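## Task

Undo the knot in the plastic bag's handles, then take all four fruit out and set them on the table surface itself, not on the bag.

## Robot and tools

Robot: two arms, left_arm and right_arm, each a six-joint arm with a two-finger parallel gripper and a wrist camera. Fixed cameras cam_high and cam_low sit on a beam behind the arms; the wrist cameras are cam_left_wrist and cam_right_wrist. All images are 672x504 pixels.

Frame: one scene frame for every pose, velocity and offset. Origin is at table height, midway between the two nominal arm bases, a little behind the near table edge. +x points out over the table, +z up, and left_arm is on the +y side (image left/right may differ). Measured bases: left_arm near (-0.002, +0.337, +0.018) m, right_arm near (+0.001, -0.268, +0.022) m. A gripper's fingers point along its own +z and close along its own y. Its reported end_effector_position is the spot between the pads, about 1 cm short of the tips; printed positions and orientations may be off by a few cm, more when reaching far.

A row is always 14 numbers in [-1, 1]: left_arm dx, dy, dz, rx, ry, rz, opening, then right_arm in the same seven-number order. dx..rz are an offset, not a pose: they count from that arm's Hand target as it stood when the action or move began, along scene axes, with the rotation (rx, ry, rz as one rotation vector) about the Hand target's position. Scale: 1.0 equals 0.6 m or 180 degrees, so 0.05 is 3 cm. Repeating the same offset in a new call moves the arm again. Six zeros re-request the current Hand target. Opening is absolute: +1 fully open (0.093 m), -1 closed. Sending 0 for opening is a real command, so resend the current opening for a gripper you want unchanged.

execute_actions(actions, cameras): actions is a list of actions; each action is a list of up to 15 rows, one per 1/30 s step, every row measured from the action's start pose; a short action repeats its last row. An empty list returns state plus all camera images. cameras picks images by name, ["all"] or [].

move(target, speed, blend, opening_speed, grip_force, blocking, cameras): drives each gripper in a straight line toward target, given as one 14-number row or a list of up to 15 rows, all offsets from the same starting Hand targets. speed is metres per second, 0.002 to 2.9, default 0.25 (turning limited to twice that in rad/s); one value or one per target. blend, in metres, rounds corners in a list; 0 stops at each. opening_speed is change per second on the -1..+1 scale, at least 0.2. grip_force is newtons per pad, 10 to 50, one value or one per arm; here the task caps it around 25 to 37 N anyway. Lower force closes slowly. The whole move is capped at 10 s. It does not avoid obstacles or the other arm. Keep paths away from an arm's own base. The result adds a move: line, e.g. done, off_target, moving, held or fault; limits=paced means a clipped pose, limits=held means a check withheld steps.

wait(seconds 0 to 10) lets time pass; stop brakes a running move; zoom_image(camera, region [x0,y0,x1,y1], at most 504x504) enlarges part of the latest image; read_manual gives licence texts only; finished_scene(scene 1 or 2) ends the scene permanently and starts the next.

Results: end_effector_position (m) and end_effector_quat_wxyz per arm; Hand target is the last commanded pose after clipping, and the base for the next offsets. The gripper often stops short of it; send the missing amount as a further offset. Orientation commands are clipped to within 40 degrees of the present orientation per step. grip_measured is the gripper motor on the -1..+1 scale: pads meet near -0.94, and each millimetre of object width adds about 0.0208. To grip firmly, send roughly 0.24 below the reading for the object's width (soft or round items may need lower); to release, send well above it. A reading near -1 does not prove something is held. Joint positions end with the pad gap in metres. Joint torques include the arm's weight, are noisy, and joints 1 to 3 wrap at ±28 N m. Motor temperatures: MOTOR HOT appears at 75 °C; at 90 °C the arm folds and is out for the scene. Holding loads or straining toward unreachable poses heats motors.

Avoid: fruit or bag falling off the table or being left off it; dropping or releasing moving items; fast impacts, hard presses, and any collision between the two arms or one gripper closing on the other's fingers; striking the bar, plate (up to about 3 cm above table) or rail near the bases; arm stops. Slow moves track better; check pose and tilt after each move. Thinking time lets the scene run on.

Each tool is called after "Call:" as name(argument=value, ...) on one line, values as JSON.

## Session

Call:
execute_actions(actions=[], cameras=["all"])

Scene clock: 0.00 s.
left_arm: end_effector_position=(+0.3770, +0.3850, +0.0878) grip_measured=+1.000 end_effector_quat_wxyz=(+0.539, -0.086, +0.835, +0.074) | right_arm: end_effector_position=(+0.3744, -0.3107, +0.0918) grip_measured=+1.000 end_effector_quat_wxyz=(+0.524, +0.124, +0.834, -0.117)
Joint positions: left_arm=[0.045 1.552 0.353 0.785 -0.183 -0.038 0.093] | right_arm=[0.021 1.54 0.375 0.705 0.399 0.101 0.093]
Joint velocities: within noise
Joint torques (N m): no reading
Motor temperatures (°C): left_arm=[22 32 37 35 21 24 22] | right_arm=[24 43 36 26 24 26 24]
Heat: left arm: 37 °C; right arm: 43 °C.
Hand target: left_arm +0.3785, +0.3847, +0.0907; +0.542, -0.086, +0.833, +0.073 | right_arm +0.3770, -0.3098, +0.0968; +0.530, +0.125, +0.831, -0.115
Tool commands: left_gripper/opening=+1.0 right_gripper/opening=+1.0

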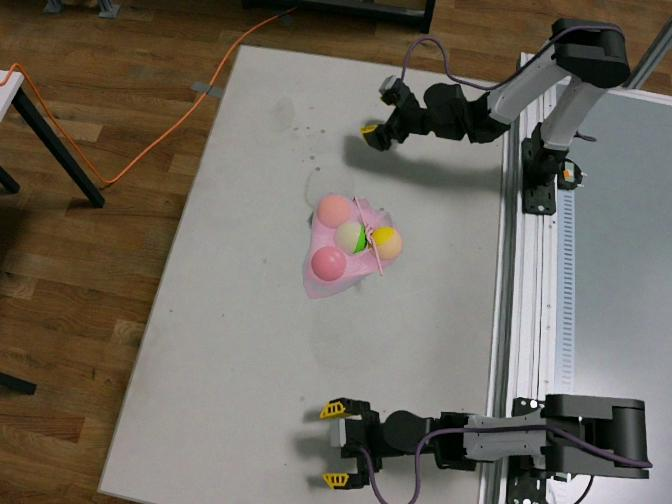

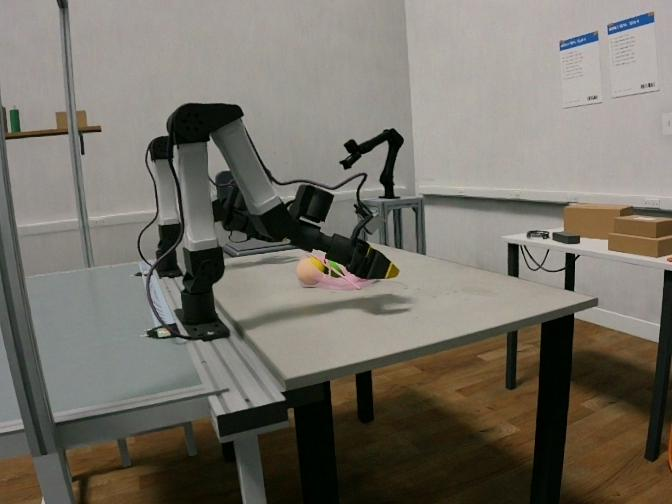

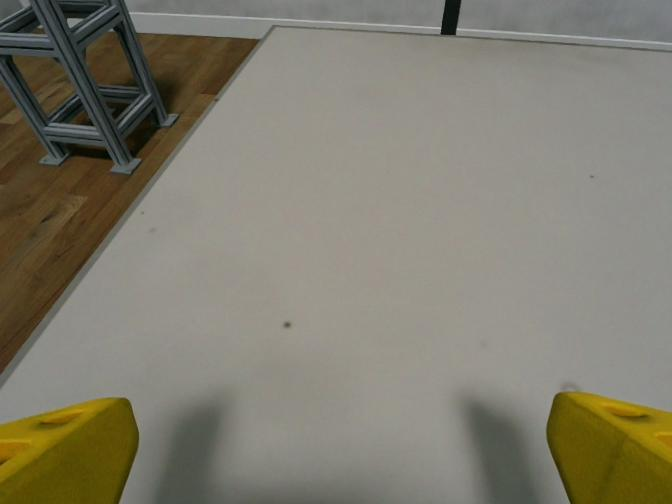

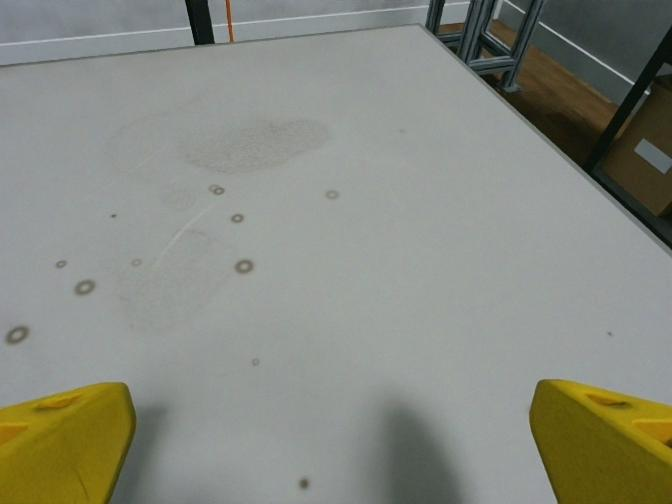

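Call:
zoom_image(camera="cam_high", region=[285, 175, 425, 310])

Scaled by 3.600 from the camera's 672x504 image, which has a finer 960x720 frame.

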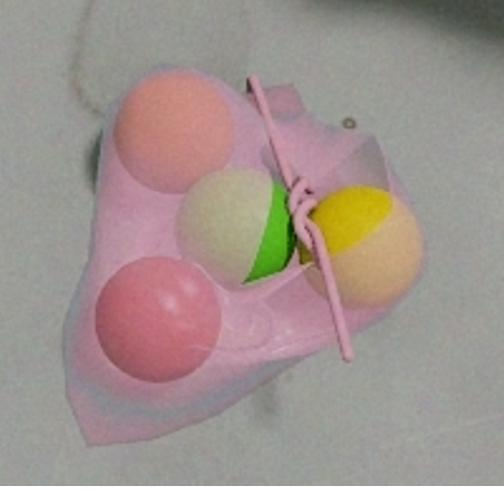

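Call:
move(target=[0,0,0,0,0,0,1, -0.1183,0.4580,0.1300,0.0556,0.2204,0.0959,1], speed=0.25, cameras=["cam_right_wrist"])

Scene clock: 16.23 s.
left_arm: end_effector_position=(+0.3770, +0.3850, +0.0878) grip_measured=+1.000 end_effector_quat_wxyz=(+0.539, -0.086, +0.835, +0.074) | right_arm: end_effector_position=(+0.3066, -0.0402, +0.1734) grip_measured=+1.000 end_effector_quat_wxyz=(+0.225, -0.001, +0.974, -0.003)
Joint positions: left_arm=[0.045 1.552 0.353 0.785 -0.183 -0.038 0.093] | right_arm=[0.755 1.694 1.433 -0.992 0.343 0.736 0.093]
Joint torques (N m): left_arm=[-0.18 -4.97 6.39 2.22 -0.06 0.02] | right_arm=[0.1 -6.28 9.65 0.55 0.15 0.22]
Heat: left arm: 39 °C; right arm: 45 °C.
Hand target: left_arm +0.3785, +0.3847, +0.0907; +0.542, -0.086, +0.833, +0.073 | right_arm +0.3060, -0.0351, +0.1749; +0.217, +0.000, +0.976, +0.000
Off the commanded pose: left_arm 0.003 m, 0 deg | right_arm 0.005 m, 1 deg.
move: done
Images, in order (width x height): cam_right_wrist 672x504.

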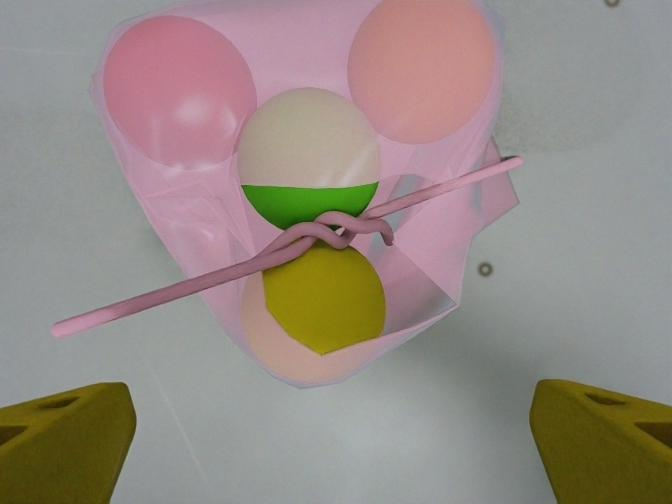

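Call:
zoom_image(camera="cam_right_wrist", region=[180, 130, 500, 400])

Call:
zoom_image(camera="cam_right_wrist", region=[230, 180, 430, 290])

Scaled by 1.575 from the camera's 672x504 image, which has a finer 960x720 frame.

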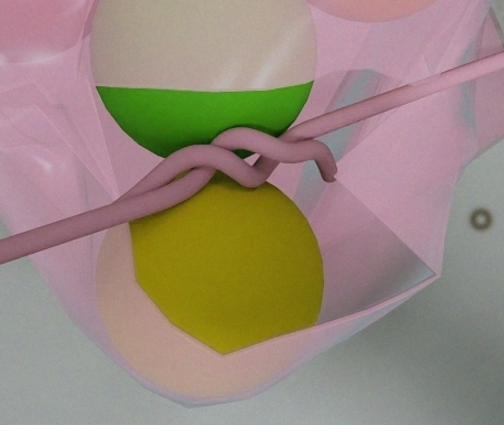

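Scaled by 2.520 from the camera's 672x504 image, which has a finer 960x720 frame.

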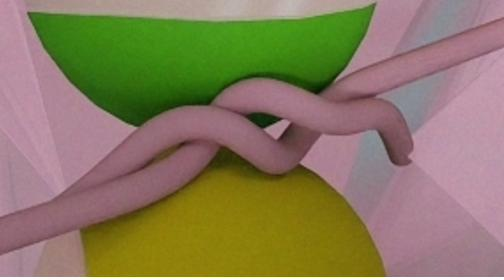

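Call:
move(target=[0,0,0,0,0,0,1, 0.0350,-0.0667,-0.1033,0.0022,-0.0165,0.0833,-0.6], speed=0.15, cameras=["cam_right_wrist"])

Scene clock: 70.20 s.
left_arm: end_effector_position=(+0.3770, +0.3850, +0.0878) grip_measured=+1.000 end_effector_quat_wxyz=(+0.539, -0.086, +0.835, +0.074) | right_arm: end_effector_position=(+0.3237, -0.0772, +0.1013) grip_measured=-0.598 end_effector_quat_wxyz=(+0.219, -0.127, +0.967, +0.015)
Joint positions: left_arm=[0.045 1.552 0.353 0.785 -0.183 -0.038 0.093] | right_arm=[0.584 1.646 1.089 -0.611 0.199 0.321 0.017]
Joint torques (N m): left_arm=[-0.24 -4.85 6.38 2.22 -0.06 0.01] | right_arm=[-1.01 -10.56 5.59 1.23 0.05 0.04]
Motor temperatures (°C): left_arm=[22 34 39 42 21 24 22] | right_arm=[24 46 43 27 24 26 24]
Heat: left arm: 42 °C; right arm: 46 °C.
Hand target: left_arm +0.3785, +0.3847, +0.0907; +0.542, -0.086, +0.833, +0.073 | right_arm +0.3270, -0.0750, +0.1129; +0.240, -0.127, +0.962, +0.032
Off the commanded pose: left_arm 0.003 m, 0 deg | right_arm 0.012 m, 3 deg.
move: off_target (right_arm)
Images, in order (width x height): cam_right_wrist 672x504.

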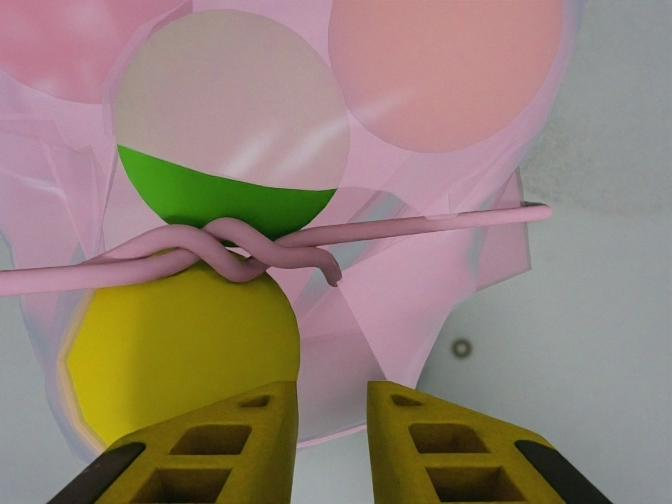

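Call:
move(target=[0,0,0,0,0,0,1, 0.0267,-0.0083,-0.0150,-0.0157,0.0299,0.1386,-0.6], speed=0.12, cameras=["cam_right_wrist"])

Scene clock: 97.50 s.
left_arm: end_effector_position=(+0.3770, +0.3850, +0.0878) grip_measured=+1.000 end_effector_quat_wxyz=(+0.539, -0.086, +0.835, +0.074) | right_arm: end_effector_position=(+0.3409, -0.0811, +0.1028) grip_measured=-0.598 end_effector_quat_wxyz=(+0.187, -0.332, +0.922, +0.062)
Joint positions: left_arm=[0.045 1.552 0.353 0.785 -0.183 -0.038 0.093] | right_arm=[0.443 1.699 1.173 -0.656 -0.048 -0.199 0.017]
Joint torques (N m): left_arm=[-0.25 -4.98 6.31 2.22 -0.04 0.01] | right_arm=[-0.88 -6.35 9.42 0.75 -0.17 0]
Motor temperatures (°C): left_arm=[22 34 39 43 21 24 22] | right_arm=[24 53 41 28 24 26 24]
Heat: left arm: 43 °C; right arm: 53 °C.
Hand target: left_arm +0.3785, +0.3847, +0.0907; +0.542, -0.086, +0.833, +0.073 | right_arm +0.3430, -0.0800, +0.1039; +0.179, -0.336, +0.922, +0.065
Off the commanded pose: left_arm 0.003 m, 0 deg | right_arm 0.003 m, 1 deg.
move: done
Images, in order (width x height): cam_right_wrist 672x504.

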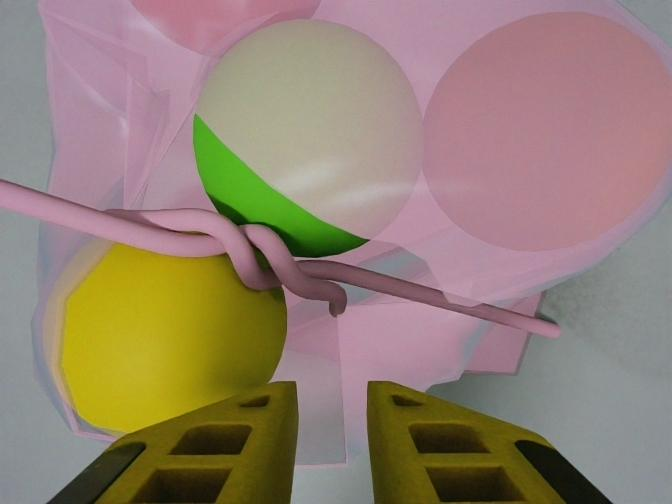

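Call:
move(target=[0,0,0,0,0,0,1, 0.0130,0.0080,-0.0600,0,0,0,-0.6], speed=0.06, cameras=["cam_right_wrist"])

Scene clock: 109.20 s.
left_arm: end_effector_position=(+0.3770, +0.3850, +0.0878) grip_measured=+1.000 end_effector_quat_wxyz=(+0.539, -0.086, +0.835, +0.074) | right_arm: end_effector_position=(+0.3487, -0.0762, +0.0749) grip_measured=-0.598 end_effector_quat_wxyz=(+0.178, -0.333, +0.924, +0.061)
Joint positions: left_arm=[0.045 1.552 0.353 0.785 -0.183 -0.038 0.093] | right_arm=[0.443 1.78 1.159 -0.579 -0.049 -0.2 0.017]
Joint torques (N m): left_arm=[-0.35 -4.92 6.35 2.23 -0.05 0.03] | right_arm=[-0.84 -7.17 5.65 1.19 -0.17 0.03]
Heat: left arm: 44 °C; right arm: 50 °C.
Hand target: left_arm +0.3785, +0.3847, +0.0907; +0.542, -0.086, +0.833, +0.073 | right_arm +0.3507, -0.0752, +0.0678; +0.179, -0.336, +0.922, +0.065
Off the commanded pose: left_arm 0.003 m, 0 deg | right_arm 0.007 m, 1 deg.
move: done
Images, in order (width x height): cam_right_wrist 672x504.

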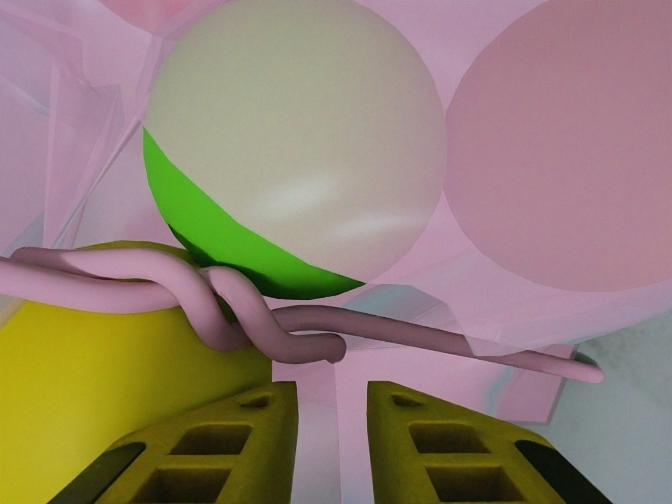

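Call:
move(target=[[0,0,0,0,0,0,1, 0,0,0.1000,0,0,0,-0.6],[0,0,0,0,0,0,1, 0.0588,-0.0613,0.1000,0.0102,0.0435,-0.5879,-0.44]], speed=[0.12,0.3], blend=[0.01,0], cameras=["cam_right_wrist"])

Scene clock: 166.50 s.
left_arm: end_effector_position=(+0.3770, +0.3850, +0.0878) grip_measured=+1.000 end_effector_quat_wxyz=(+0.539, -0.086, +0.835, +0.074) | right_arm: end_effector_position=(+0.3826, -0.1117, +0.1298) grip_measured=-0.443 end_effector_quat_wxyz=(+0.111, +0.534, +0.835, -0.066)
Joint positions: left_arm=[0.045 1.552 0.353 0.785 -0.183 -0.038 0.093] | right_arm=[0.465 2.132 1.919 -1.372 0.282 1.649 0.024]
Joint torques (N m): left_arm=[-0.27 -4.98 6.26 2.24 -0.05 0] | right_arm=[-0.66 -9.11 8.49 0.03 0.32 0.2]
Heat: left arm: 45 °C; right arm: 50 °C.
Hand target: left_arm +0.3785, +0.3847, +0.0907; +0.542, -0.086, +0.833, +0.073 | right_arm +0.3861, -0.1121, +0.1278; +0.110, +0.540, +0.832, -0.071
Off the commanded pose: left_arm 0.003 m, 0 deg | right_arm 0.004 m, 1 deg.
move: done
Images, in order (width x height): cam_right_wrist 672x504.

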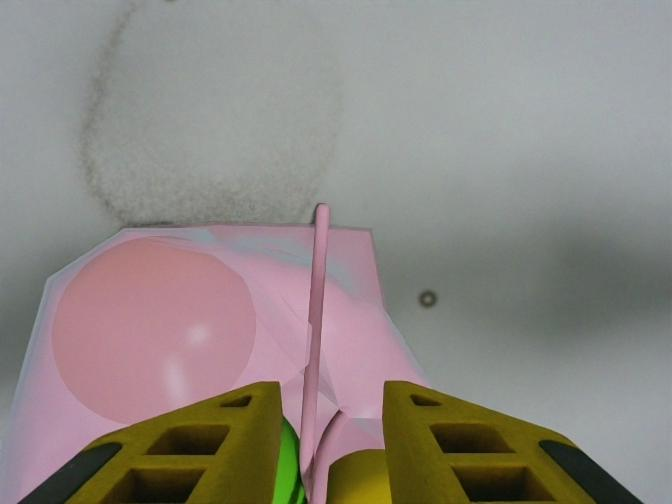

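Call:
move(target=[0,0,0,0,0,0,1, 0.0150,-0.0150,-0.1250,0,0,0,-0.44], speed=0.1, cameras=["cam_right_wrist"])

Scene clock: 174.53 s.
left_arm: end_effector_position=(+0.3770, +0.3850, +0.0878) grip_measured=+1.000 end_effector_quat_wxyz=(+0.539, -0.086, +0.835, +0.074) | right_arm: end_effector_position=(+0.3939, -0.1195, +0.0633) grip_measured=-0.443 end_effector_quat_wxyz=(+0.112, +0.543, +0.830, -0.065)
Joint positions: left_arm=[0.045 1.552 0.353 0.785 -0.183 -0.038 0.093] | right_arm=[0.432 2.181 1.732 -1.127 0.282 1.635 0.024]
Joint torques (N m): left_arm=[-0.31 -5 6.38 2.22 -0.06 0.04] | right_arm=[-0.65 -9.55 5.24 0.32 0.31 0.03]
Heat: left arm: 46 °C; right arm: 50 °C.
Hand target: left_arm +0.3785, +0.3847, +0.0907; +0.542, -0.086, +0.833, +0.073 | right_arm +0.3951, -0.1210, +0.0528; +0.110, +0.540, +0.832, -0.071
Off the commanded pose: left_arm 0.003 m, 0 deg | right_arm 0.011 m, 1 deg.
move: off_target (right_arm)
Images, in order (width x height): cam_right_wrist 672x504.

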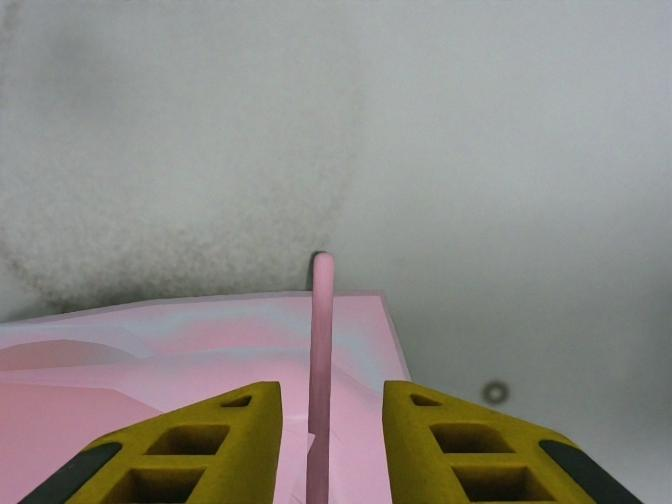

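Call:
move(target=[0,0,0,0,0,0,1, 0.0050,-0.0117,-0.0500,0,0,0,-0.44], speed=0.06, cameras=["cam_right_wrist"])

Scene clock: 178.73 s.
left_arm: end_effector_position=(+0.3770, +0.3850, +0.0878) grip_measured=+1.000 end_effector_quat_wxyz=(+0.539, -0.086, +0.835, +0.074) | right_arm: end_effector_position=(+0.3981, -0.1259, +0.0335) grip_measured=-0.443 end_effector_quat_wxyz=(+0.112, +0.543, +0.830, -0.064)
Joint positions: left_arm=[0.045 1.552 0.353 0.785 -0.183 -0.038 0.093] | right_arm=[0.412 2.212 1.66 -1.017 0.282 1.614 0.024]
Joint torques (N m): left_arm=[-0.23 -4.98 6.37 2.22 -0.05 0.02] | right_arm=[-0.75 -9.63 5.2 0.34 0.31 0.03]
Heat: left arm: 46 °C; right arm: 50 °C.
Hand target: left_arm +0.3785, +0.3847, +0.0907; +0.542, -0.086, +0.833, +0.073 | right_arm +0.3980, -0.1282, +0.0228; +0.110, +0.540, +0.832, -0.071
Off the commanded pose: left_arm 0.003 m, 0 deg | right_arm 0.011 m, 1 deg.
move: off_target (right_arm)
Images, in order (width x height): cam_right_wrist 672x504.

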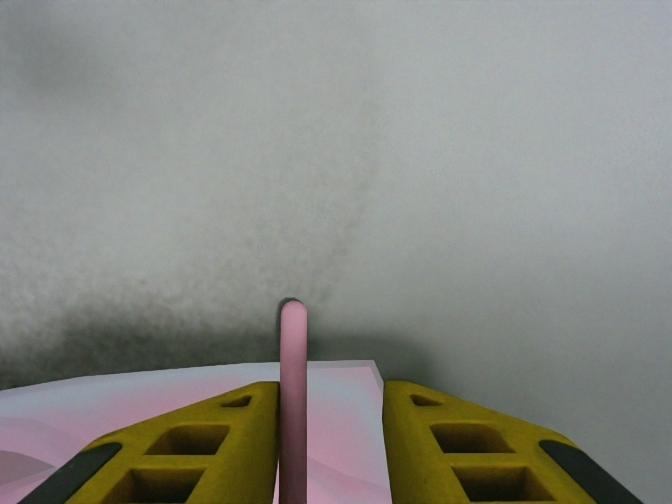

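Call:
move(target=[[0,0,0,0,0,0,1, -0.0050,0.0017,-0.0150,0,0,0,-0.44],[0,0,0,0,0,0,1, -0.0050,0.0017,-0.0150,0,0,0,-1]], speed=0.05, opening_speed=0.5, cameras=["cam_right_wrist"])

Scene clock: 184.00 s.
left_arm: end_effector_position=(+0.3770, +0.3850, +0.0878) grip_measured=+1.000 end_effector_quat_wxyz=(+0.539, -0.086, +0.835, +0.074) | right_arm: end_effector_position=(+0.3997, -0.1279, +0.0303) grip_measured=-0.893 end_effector_quat_wxyz=(+0.121, +0.543, +0.828, -0.065)
Joint positions: left_arm=[0.045 1.552 0.353 0.785 -0.183 -0.038 0.093] | right_arm=[0.412 2.212 1.644 -0.992 0.297 1.614 0.002]
Joint torques (N m): left_arm=[-0.31 -4.94 6.42 2.21 -0.05 0.04] | right_arm=[-0.25 -9.25 3.79 0.45 0.18 0.07]
Heat: left arm: 46 °C; right arm: 51 °C.
Hand target: left_arm +0.3785, +0.3847, +0.0907; +0.542, -0.086, +0.833, +0.073 | right_arm +0.3951, -0.1271, +0.0139; +0.110, +0.540, +0.832, -0.071
Off the commanded pose: left_arm 0.003 m, 0 deg | right_arm 0.017 m, 2 deg.
move: off_target (right_arm); target 2's new opening was sent with right_arm's hand 0.016 m and 1 deg from that target
Images, in order (width x height): cam_right_wrist 672x504.

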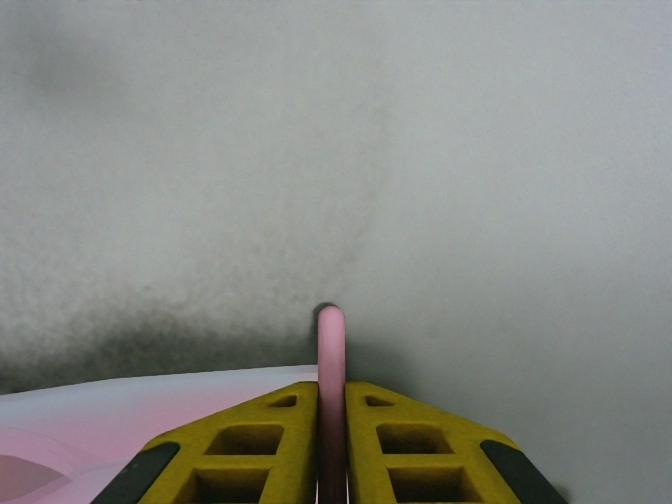

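Call:
move(target=[[0,0,0,0,0,0,1, 0.0167,0.0283,0.1500,0,0,0,-1],[0,0,0,0,0,0,1, 0.0333,0.1617,0.1750,0,0,0,-1],[0,0,0,0,0,0,1, 0.0083,0.2283,0.1533,0,0,0,-1]], speed=[0.06,0.08,0.06], blend=[0.015,0.015,0], cameras=["cam_right_wrist","cam_high"])

Scene clock: 199.93 s.
left_arm: end_effector_position=(+0.3770, +0.3850, +0.0878) grip_measured=+1.000 end_effector_quat_wxyz=(+0.539, -0.086, +0.835, +0.074) | right_arm: end_effector_position=(+0.4025, +0.0041, +0.1116) grip_measured=-0.893 end_effector_quat_wxyz=(+0.130, +0.535, +0.834, -0.035)
Joint positions: left_arm=[0.045 1.552 0.353 0.785 -0.183 -0.038 0.093] | right_arm=[0.656 2.529 2.52 -1.557 0.292 1.838 0.002]
Joint torques (N m): left_arm=[-0.27 -4.94 6.38 2.22 -0.06 0.03] | right_arm=[0.55 -11.25 8.12 0.02 0.14 0.24]
Heat: left arm: 46 °C; right arm: 53 °C.
Hand target: left_arm +0.3785, +0.3847, +0.0907; +0.542, -0.086, +0.833, +0.073 | right_arm +0.4000, +0.0100, +0.1059; +0.110, +0.540, +0.832, -0.071
Off the commanded pose: left_arm 0.003 m, 0 deg | right_arm 0.009 m, 5 deg.
joint sent to its limit (right arm) — joint 4 (wrist pitch), lower limit. The joint targets are off in orientation, not in position.
move: off_target (right_arm)
Images, in order (width x height): cam_high 672x504, cam_right_wrist 672x504.

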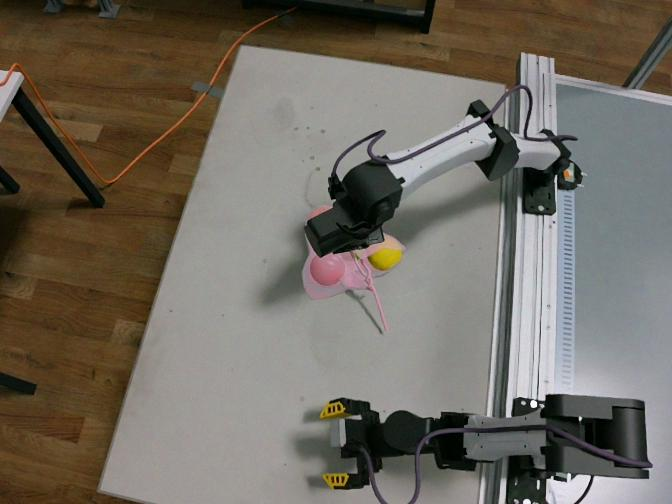

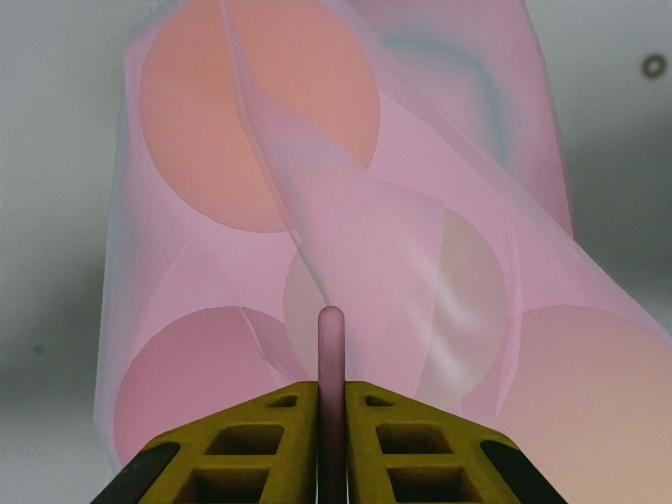

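Call:
zoom_image(camera="cam_high", region=[285, 190, 425, 340])

Scaled by 3.360 from the camera's 672x504 image, which has a finer 960x720 frame.

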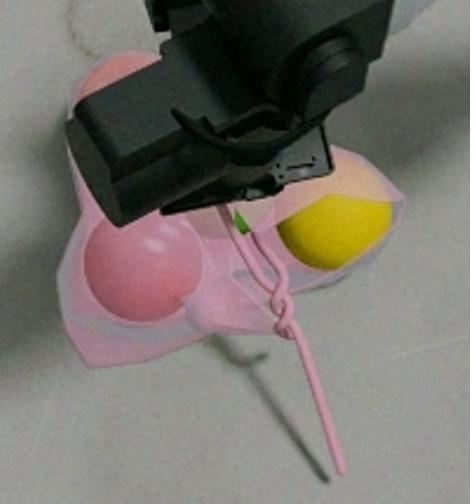

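Call:
move(target=[-0.1325,-0.3500,0.1700,0.0120,0.0656,-0.3470,0.0, 0,0,0,0,0,0,-1], speed=0.2, cameras=["cam_left_wrist"])

Scene clock: 227.10 s.
left_arm: end_effector_position=(+0.3034, +0.1790, +0.1902) grip_measured=+0.002 end_effector_quat_wxyz=(+0.432, +0.364, +0.804, -0.186) | right_arm: end_effector_position=(+0.4025, +0.0040, +0.1116) grip_measured=-0.893 end_effector_quat_wxyz=(+0.130, +0.535, +0.834, -0.035)
Joint positions: left_arm=[-0.271 1.134 0.738 -0.271 0.446 0.366 0.045] | right_arm=[0.656 2.529 2.52 -1.558 0.292 1.838 0.002]
Joint torques (N m): left_arm=[-0.72 -2.63 10.88 1.38 0.52 0.18] | right_arm=[0.39 -11.3 8.35 0.04 0.16 0.21]
Heat: left arm: 46 °C; right arm: 53 °C.
Hand target: left_arm +0.2990, +0.1747, +0.1927; +0.419, +0.375, +0.804, -0.195 | right_arm +0.4000, +0.0099, +0.1059; +0.110, +0.540, +0.832, -0.071
Off the commanded pose: left_arm 0.007 m, 2 deg | right_arm 0.009 m, 5 deg.
joint sent to its limit (right arm) — joint 4 (wrist pitch), lower limit. The joint targets are off in orientation, not in position.
move: off_target (right_arm)
Images, in order (width x height): cam_left_wrist 672x504.

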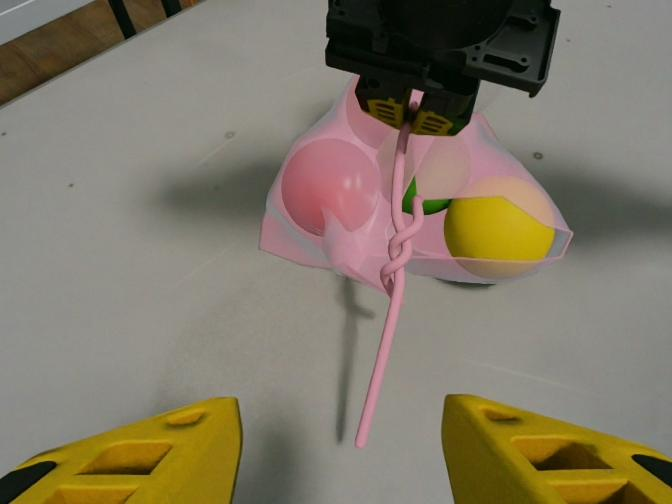

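Call:
zoom_image(camera="cam_left_wrist", region=[320, 120, 500, 320])

Scaled by 2.520 from the camera's 672x504 image, which has a finer 960x720 frame.

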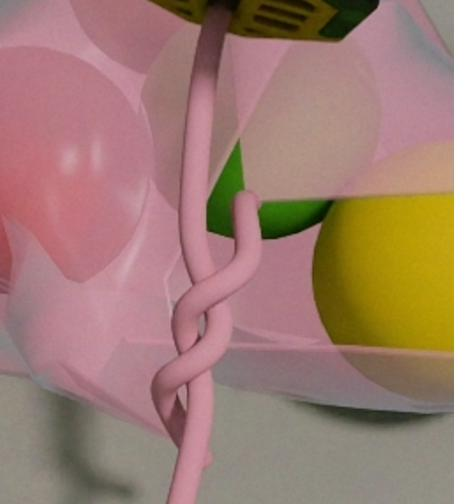

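Call:
move(target=[[0,0,0,0,0,0,0.0, 0,0,0,0,0,0,-0.44],[0,0,0,0,0,0,0.0, 0.0,0.0,0.0667,0,0,0,-0.44]], speed=0.08, opening_speed=0.6, cameras=["cam_left_wrist","cam_right_wrist"])

Scene clock: 251.57 s.
left_arm: end_effector_position=(+0.3033, +0.1790, +0.1901) grip_measured=+0.002 end_effector_quat_wxyz=(+0.432, +0.364, +0.804, -0.186) | right_arm: end_effector_position=(+0.4025, +0.0040, +0.1116) grip_measured=-0.443 end_effector_quat_wxyz=(+0.130, +0.535, +0.834, -0.035)
Joint positions: left_arm=[-0.271 1.134 0.738 -0.272 0.446 0.367 0.045] | right_arm=[0.656 2.529 2.52 -1.558 0.292 1.839 0.024]
Joint torques (N m): left_arm=[-0.72 -2.65 10.86 1.46 0.5 0.16] | right_arm=[0.51 -18.62 7.51 0.06 0.19 0.04]
Motor temperatures (°C): left_arm=[22 31 46 43 21 24 22] | right_arm=[24 54 42 26 24 26 25]
Heat: left arm: 46 °C; right arm: 54 °C.
Hand target: left_arm +0.2990, +0.1747, +0.1927; +0.419, +0.375, +0.804, -0.195 | right_arm +0.4000, +0.0099, +0.1459; +0.110, +0.540, +0.832, -0.071
Off the commanded pose: left_arm 0.007 m, 2 deg | right_arm 0.035 m, 5 deg.
joint sent to its limit (right arm) — joint 4 (wrist pitch), lower limit. The joint targets are off in orientation, not in position.
move: off_target (right_arm)
Images, in order (width x height): cam_left_wrist 672x504, cam_right_wrist 672x504.

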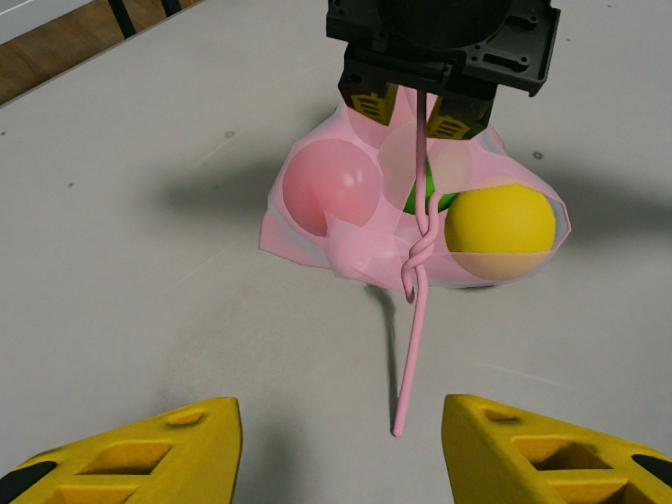

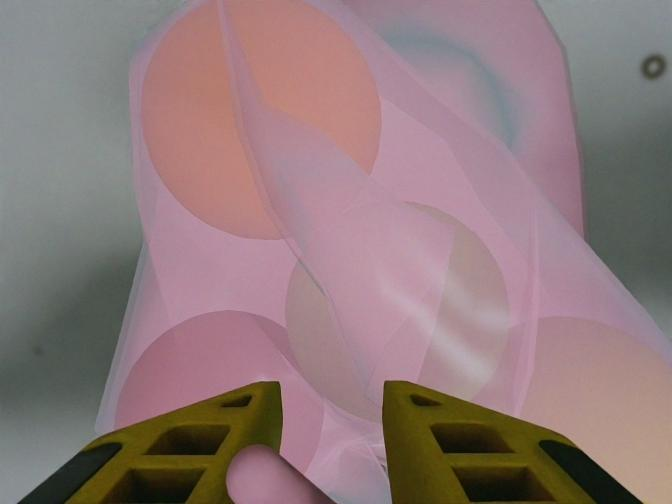

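Call:
move(target=[0,0,0,0,0,0,0.0, 0.0,-0.0500,0.0500,0,0,0,-0.44], speed=0.08, cameras=["cam_left_wrist","cam_right_wrist"])

Scene clock: 256.87 s.
left_arm: end_effector_position=(+0.3033, +0.1790, +0.1901) grip_measured=+0.002 end_effector_quat_wxyz=(+0.432, +0.364, +0.804, -0.186) | right_arm: end_effector_position=(+0.4048, -0.0153, +0.1552) grip_measured=-0.443 end_effector_quat_wxyz=(+0.140, +0.532, +0.835, -0.007)
Joint positions: left_arm=[-0.271 1.134 0.738 -0.272 0.446 0.367 0.045] | right_arm=[0.624 2.404 2.467 -1.558 0.292 1.788 0.024]
Joint torques (N m): left_arm=[-0.75 -2.63 10.88 1.45 0.5 0.17] | right_arm=[-0.66 -17.05 4.83 0.18 0.23 0.05]
Motor temperatures (°C): left_arm=[22 30 47 43 21 24 22] | right_arm=[24 58 42 26 24 26 24]
Heat: left arm: 47 °C; right arm: 58 °C.
Hand target: left_arm +0.2990, +0.1747, +0.1927; +0.419, +0.375, +0.804, -0.195 | right_arm +0.4000, -0.0201, +0.1759; +0.110, +0.540, +0.832, -0.071
Off the commanded pose: left_arm 0.007 m, 2 deg | right_arm 0.022 m, 8 deg.
joint sent to its limit (right arm) — joint 4 (wrist pitch), lower limit. The joint targets are off in orientation, not in position.
move: off_target (right_arm)
Images, in order (width x height): cam_left_wrist 672x504, cam_right_wrist 672x504.

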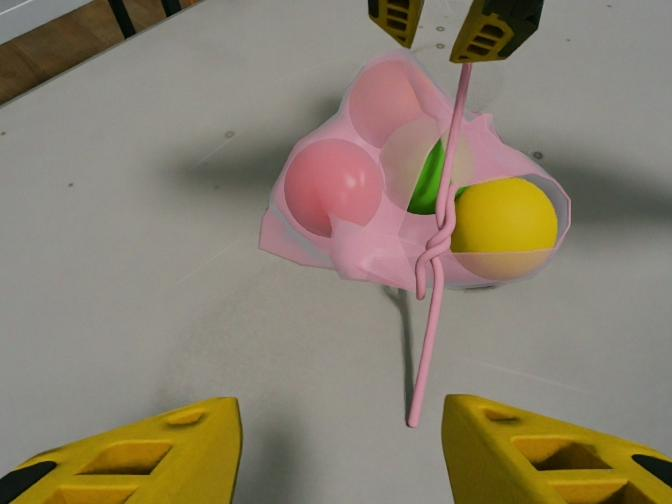

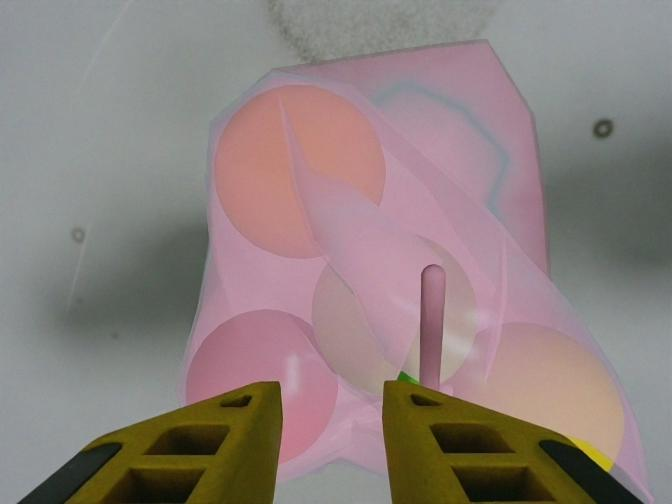

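Call:
zoom_image(camera="cam_left_wrist", region=[360, 50, 540, 310])

Scaled by 1.938 from the camera's 672x504 image, which has a finer 960x720 frame.

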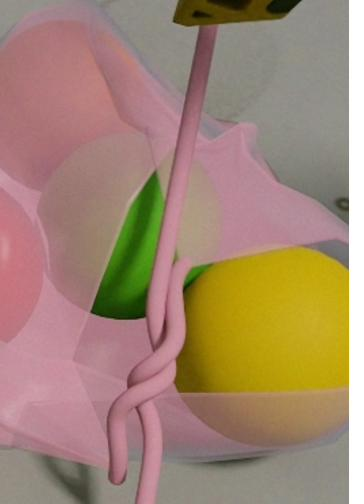

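Call:
zoom_image(camera="cam_left_wrist", region=[395, 170, 485, 310])

Scaled by 3.600 from the camera's 672x504 image, which has a finer 960x720 frame.

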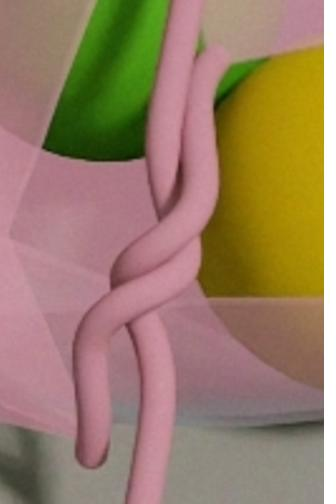

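Call:
move(target=[[0,0,0,0,0,0,-0.6, 0,-0.0330,0.0500,0,0,0,-0.44],[0.0395,-0.1420,-0.1623,0.1102,0.0848,-0.0273,-0.6, -0.1850,-0.4665,0.0268,-0.0321,-0.0489,0.3657,-0.44]], speed=[0.1,0.2], blend=[0.02,0], cameras=["cam_left_wrist"])

Scene clock: 288.50 s.
left_arm: end_effector_position=(+0.3239, +0.0894, +0.0956) grip_measured=-0.598 end_effector_quat_wxyz=(+0.243, +0.449, +0.850, -0.126) | right_arm: end_effector_position=(+0.2867, -0.2996, +0.1885) grip_measured=-0.443 end_effector_quat_wxyz=(+0.199, +0.003, +0.980, -0.002)
Joint positions: left_arm=[-0.575 1.693 1.09 -0.443 0.186 0.348 0.016] | right_arm=[-0.155 1.255 1.125 -1.031 -0.02 -0.106 0.024]
Joint torques (N m): left_arm=[-0.83 -6.06 9.84 1.05 -0.04 -0.11] | right_arm=[-1.02 -5.76 5.64 1.21 -0.1 -0.01]
Motor temperatures (°C): left_arm=[22 30 49 41 22 24 22] | right_arm=[24 72 39 26 24 26 24]
Heat: left arm: 49 °C; right arm: 72 °C.
Hand target: left_arm +0.3228, +0.0895, +0.0954; +0.229, +0.446, +0.857, -0.120 | right_arm +0.2890, -0.3000, +0.1918; +0.216, +0.000, +0.976, +0.000
Off the commanded pose: left_arm 0.001 m, 2 deg | right_arm 0.004 m, 2 deg.
move: done; blend cut to 0 m at target 1
Images, in order (width x height): cam_left_wrist 672x504.

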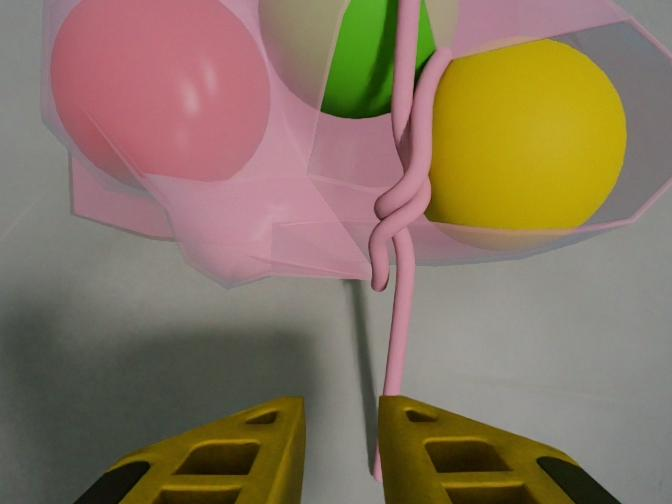

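Call:
execute_actions(actions=[])

Scene clock: 309.20 s.
left_arm: end_effector_position=(+0.3239, +0.0894, +0.0956) grip_measured=-0.598 end_effector_quat_wxyz=(+0.243, +0.449, +0.850, -0.126) | right_arm: end_effector_position=(+0.2867, -0.2996, +0.1885) grip_measured=-0.443 end_effector_quat_wxyz=(+0.199, +0.002, +0.980, -0.002)
Joint positions: left_arm=[-0.575 1.693 1.09 -0.443 0.186 0.348 0.016] | right_arm=[-0.155 1.255 1.125 -1.031 -0.021 -0.107 0.024]
Joint velocities: within noise
Joint torques (N m): left_arm=[-0.8 -5.96 9.87 1.03 -0.04 -0.1] | right_arm=[-0.95 -5.59 5.65 1.26 -0.12 0.06]
Motor temperatures (°C): left_arm=[22 31 48 40 21 24 22] | right_arm=[24 59 38 27 24 26 24]
Heat: left arm: 48 °C; right arm: 59 °C.
Hand target: left_arm +0.3228, +0.0895, +0.0954; +0.230, +0.446, +0.857, -0.120 | right_arm +0.2890, -0.2999, +0.1918; +0.216, +0.000, +0.976, +0.000
Tool commands: left_gripper/opening=-0.6 right_gripper/opening=-0.44
Off the commanded pose: left_arm 0.001 m, 2 deg | right_arm 0.004 m, 2 deg.

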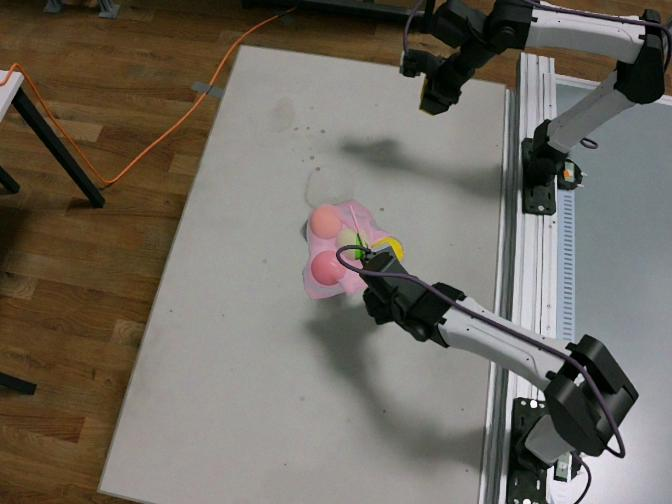

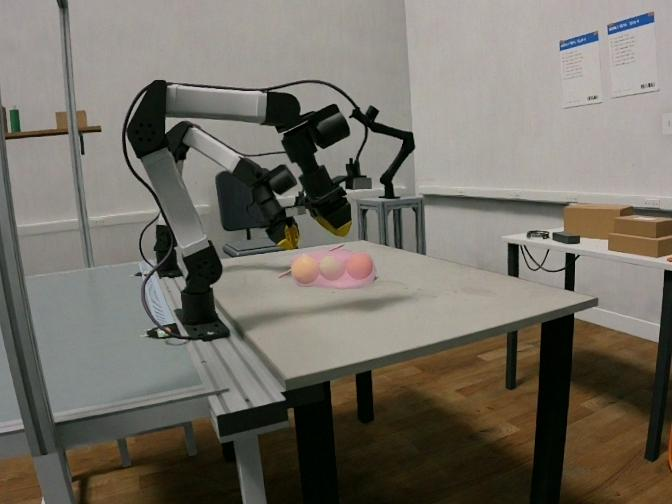

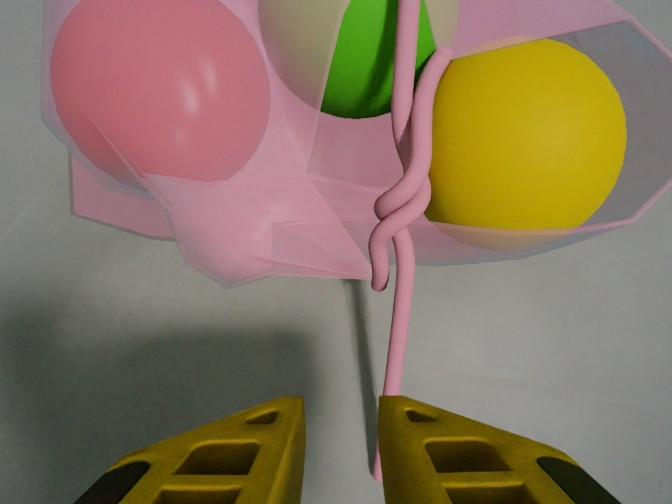

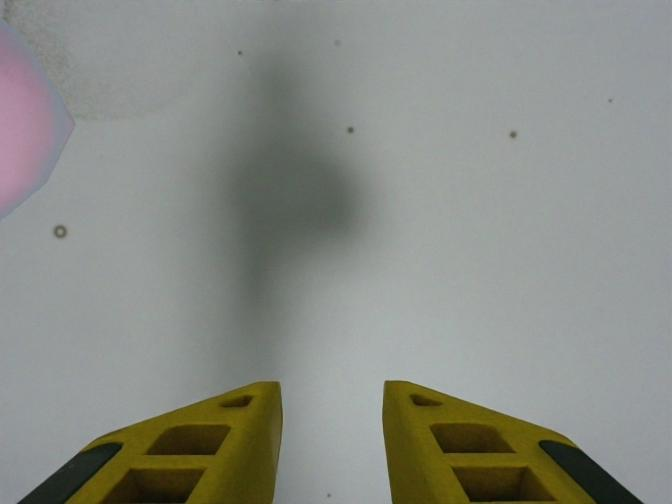

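Call:
zoom_image(camera="cam_left_wrist", region=[280, 0, 520, 320])

Scaled by 1.575 from the camera's 672x504 image, which has a finer 960x720 frame.

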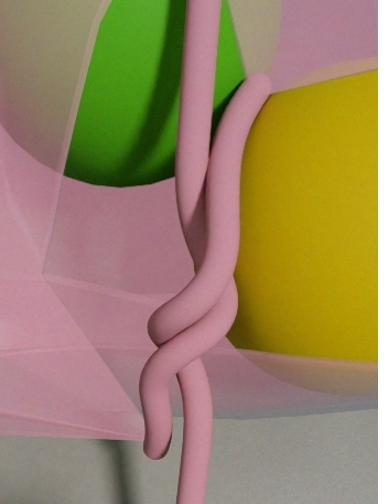

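Call:
move(target=[0.0083, -0.0027, -0.075, 0, 0, 0, -0.6, 0, 0, 0, 0, 0, 0, -0.44], speed=0.08, cameras=["cam_left_wrist"])

Scene clock: 353.60 s.
left_arm: end_effector_position=(+0.3230, +0.0891, +0.0537) grip_measured=-0.598 end_effector_quat_wxyz=(+0.219, +0.450, +0.857, -0.124) | right_arm: end_effector_position=(+0.2867, -0.2996, +0.1885) grip_measured=-0.443 end_effector_quat_wxyz=(+0.199, +0.002, +0.980, -0.002)
Joint positions: left_arm=[-0.575 1.789 1.047 -0.355 0.186 0.348 0.016] | right_arm=[-0.155 1.255 1.125 -1.031 -0.021 -0.107 0.024]
Joint torques (N m): left_arm=[-0.28 -6.54 6.11 1.8 0.02 -0.05] | right_arm=[-0.87 -5.74 5.75 1.23 -0.13 0.05]
Motor temperatures (°C): left_arm=[22 32 48 39 21 24 22] | right_arm=[24 50 38 28 24 26 24]
Heat: left arm: 48 °C; right arm: 50 °C.
Hand target: left_arm +0.3277, +0.0880, +0.0503; +0.229, +0.446, +0.857, -0.120 | right_arm +0.2890, -0.3000, +0.1918; +0.216, +0.000, +0.976, +0.000
Off the commanded pose: left_arm 0.006 m, 1 deg | right_arm 0.004 m, 2 deg.
move: done
Images, in order (width x height): cam_left_wrist 672x504.

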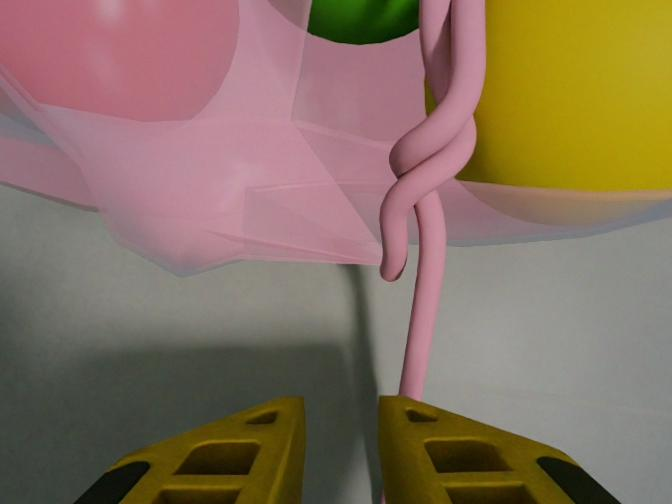

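Call:
move(target=[[0.0107, -0.0098, 0.0088, 0, 0, 0, -0.6, 0, 0, 0, 0, 0, 0, -0.44], [0.0147, -0.0155, -0.0025, 0, 0, 0, -0.6, 0, 0, 0, 0, 0, 0, -0.44]], speed=0.06, blend=0.003, cameras=["cam_left_wrist"])

Scene clock: 363.70 s.
left_arm: end_effector_position=(+0.3240, +0.0884, +0.0424) grip_measured=-0.598 end_effector_quat_wxyz=(+0.206, +0.449, +0.861, -0.123) | right_arm: end_effector_position=(+0.2867, -0.2996, +0.1885) grip_measured=-0.443 end_effector_quat_wxyz=(+0.199, +0.002, +0.980, -0.002)
Joint positions: left_arm=[-0.575 1.829 1.06 -0.355 0.186 0.346 0.016] | right_arm=[-0.155 1.255 1.125 -1.031 -0.021 -0.107 0.024]
Joint torques (N m): left_arm=[-0.95 -6.6 9.03 1.69 -0.04 -0.13] | right_arm=[-1.02 -5.63 5.85 1.24 -0.11 0.07]
Heat: left arm: 47 °C; right arm: 49 °C.
Hand target: left_arm +0.3366, +0.0786, +0.0490; +0.230, +0.446, +0.857, -0.120 | right_arm +0.2890, -0.3000, +0.1918; +0.216, +0.000, +0.976, +0.000
Off the commanded pose: left_arm 0.017 m, 3 deg | right_arm 0.004 m, 2 deg.
move: off_target (left_arm)
Images, in order (width x height): cam_left_wrist 672x504.

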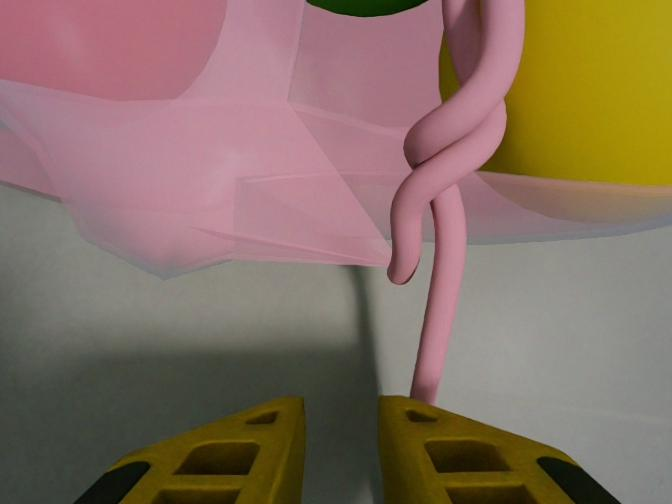

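Call:
move(target=[-0.005, -0.018, -0.01, 0, 0, 0, -0.6, 0, 0, 0, 0, 0, 0, -0.44], speed=0.05, cameras=["cam_left_wrist"])

Scene clock: 377.27 s.
left_arm: end_effector_position=(+0.3191, +0.0785, +0.0359) grip_measured=-0.598 end_effector_quat_wxyz=(+0.203, +0.450, +0.861, -0.122) | right_arm: end_effector_position=(+0.2867, -0.2996, +0.1885) grip_measured=-0.443 end_effector_quat_wxyz=(+0.199, +0.002, +0.980, -0.002)
Joint positions: left_arm=[-0.607 1.851 1.06 -0.335 0.172 0.319 0.016] | right_arm=[-0.155 1.255 1.125 -1.031 -0.021 -0.107 0.024]
Joint torques (N m): left_arm=[-0.8 -6.6 9.21 1.72 -0.01 -0.15] | right_arm=[-0.95 -5.63 5.7 1.2 -0.16 0.04]
Heat: left arm: 45 °C; right arm: 48 °C.
Hand target: left_arm +0.3337, +0.0678, +0.0430; +0.230, +0.446, +0.857, -0.119 | right_arm +0.2890, -0.3000, +0.1918; +0.216, +0.000, +0.976, +0.000
Off the commanded pose: left_arm 0.019 m, 3 deg | right_arm 0.004 m, 2 deg.
move: off_target (left_arm)
Images, in order (width x height): cam_left_wrist 672x504.

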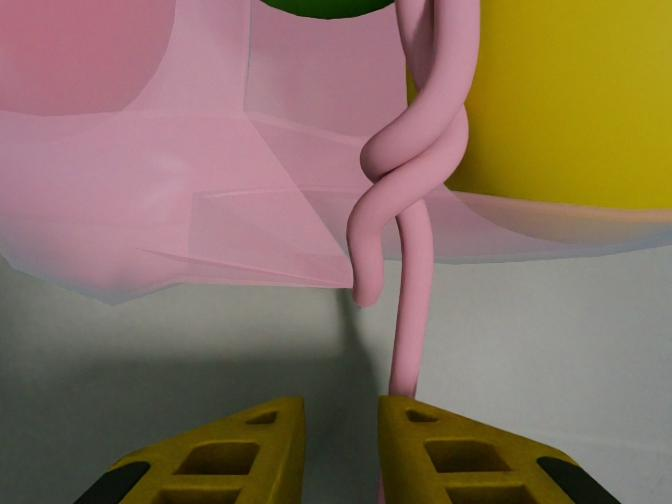

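Call:
move(target=[[0.0, 0.0, 0.05, 0, 0, 0, -0.6, 0, 0, 0, 0, 0, 0, -0.44], [0.003, 0.008, 0.04, 0, 0, 0, -0.6, 0, 0, 0, 0, 0, 0, -0.44]], speed=0.08, blend=0.005, cameras=["cam_left_wrist"])

Scene clock: 393.57 s.
left_arm: end_effector_position=(+0.3349, +0.0680, +0.0584) grip_measured=-0.598 end_effector_quat_wxyz=(+0.232, +0.449, +0.854, -0.126) | right_arm: end_effector_position=(+0.2867, -0.2996, +0.1885) grip_measured=-0.443 end_effector_quat_wxyz=(+0.199, +0.002, +0.980, -0.002)
Joint positions: left_arm=[-0.607 1.84 1.118 -0.343 0.171 0.318 0.016] | right_arm=[-0.155 1.255 1.125 -1.031 -0.021 -0.107 0.024]
Joint torques (N m): left_arm=[0.18 -9.24 8.47 1.01 0.02 0.04] | right_arm=[-1.03 -5.78 5.59 1.24 -0.12 0.02]
Heat: left arm: 45 °C; right arm: 47 °C.
Hand target: left_arm +0.3353, +0.0727, +0.0668; +0.229, +0.446, +0.857, -0.120 | right_arm +0.2890, -0.3000, +0.1918; +0.216, +0.000, +0.976, +0.000
Off the commanded pose: left_arm 0.010 m, 1 deg | right_arm 0.004 m, 2 deg.
move: done; blend cut to 0.0039 m at target 1
Images, in order (width x height): cam_left_wrist 672x504.

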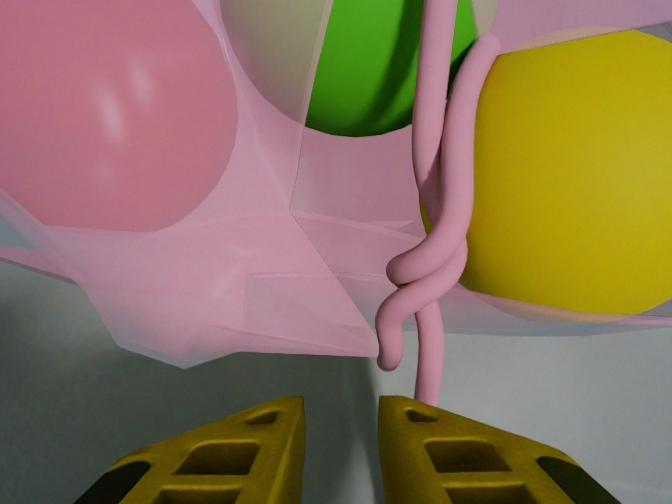

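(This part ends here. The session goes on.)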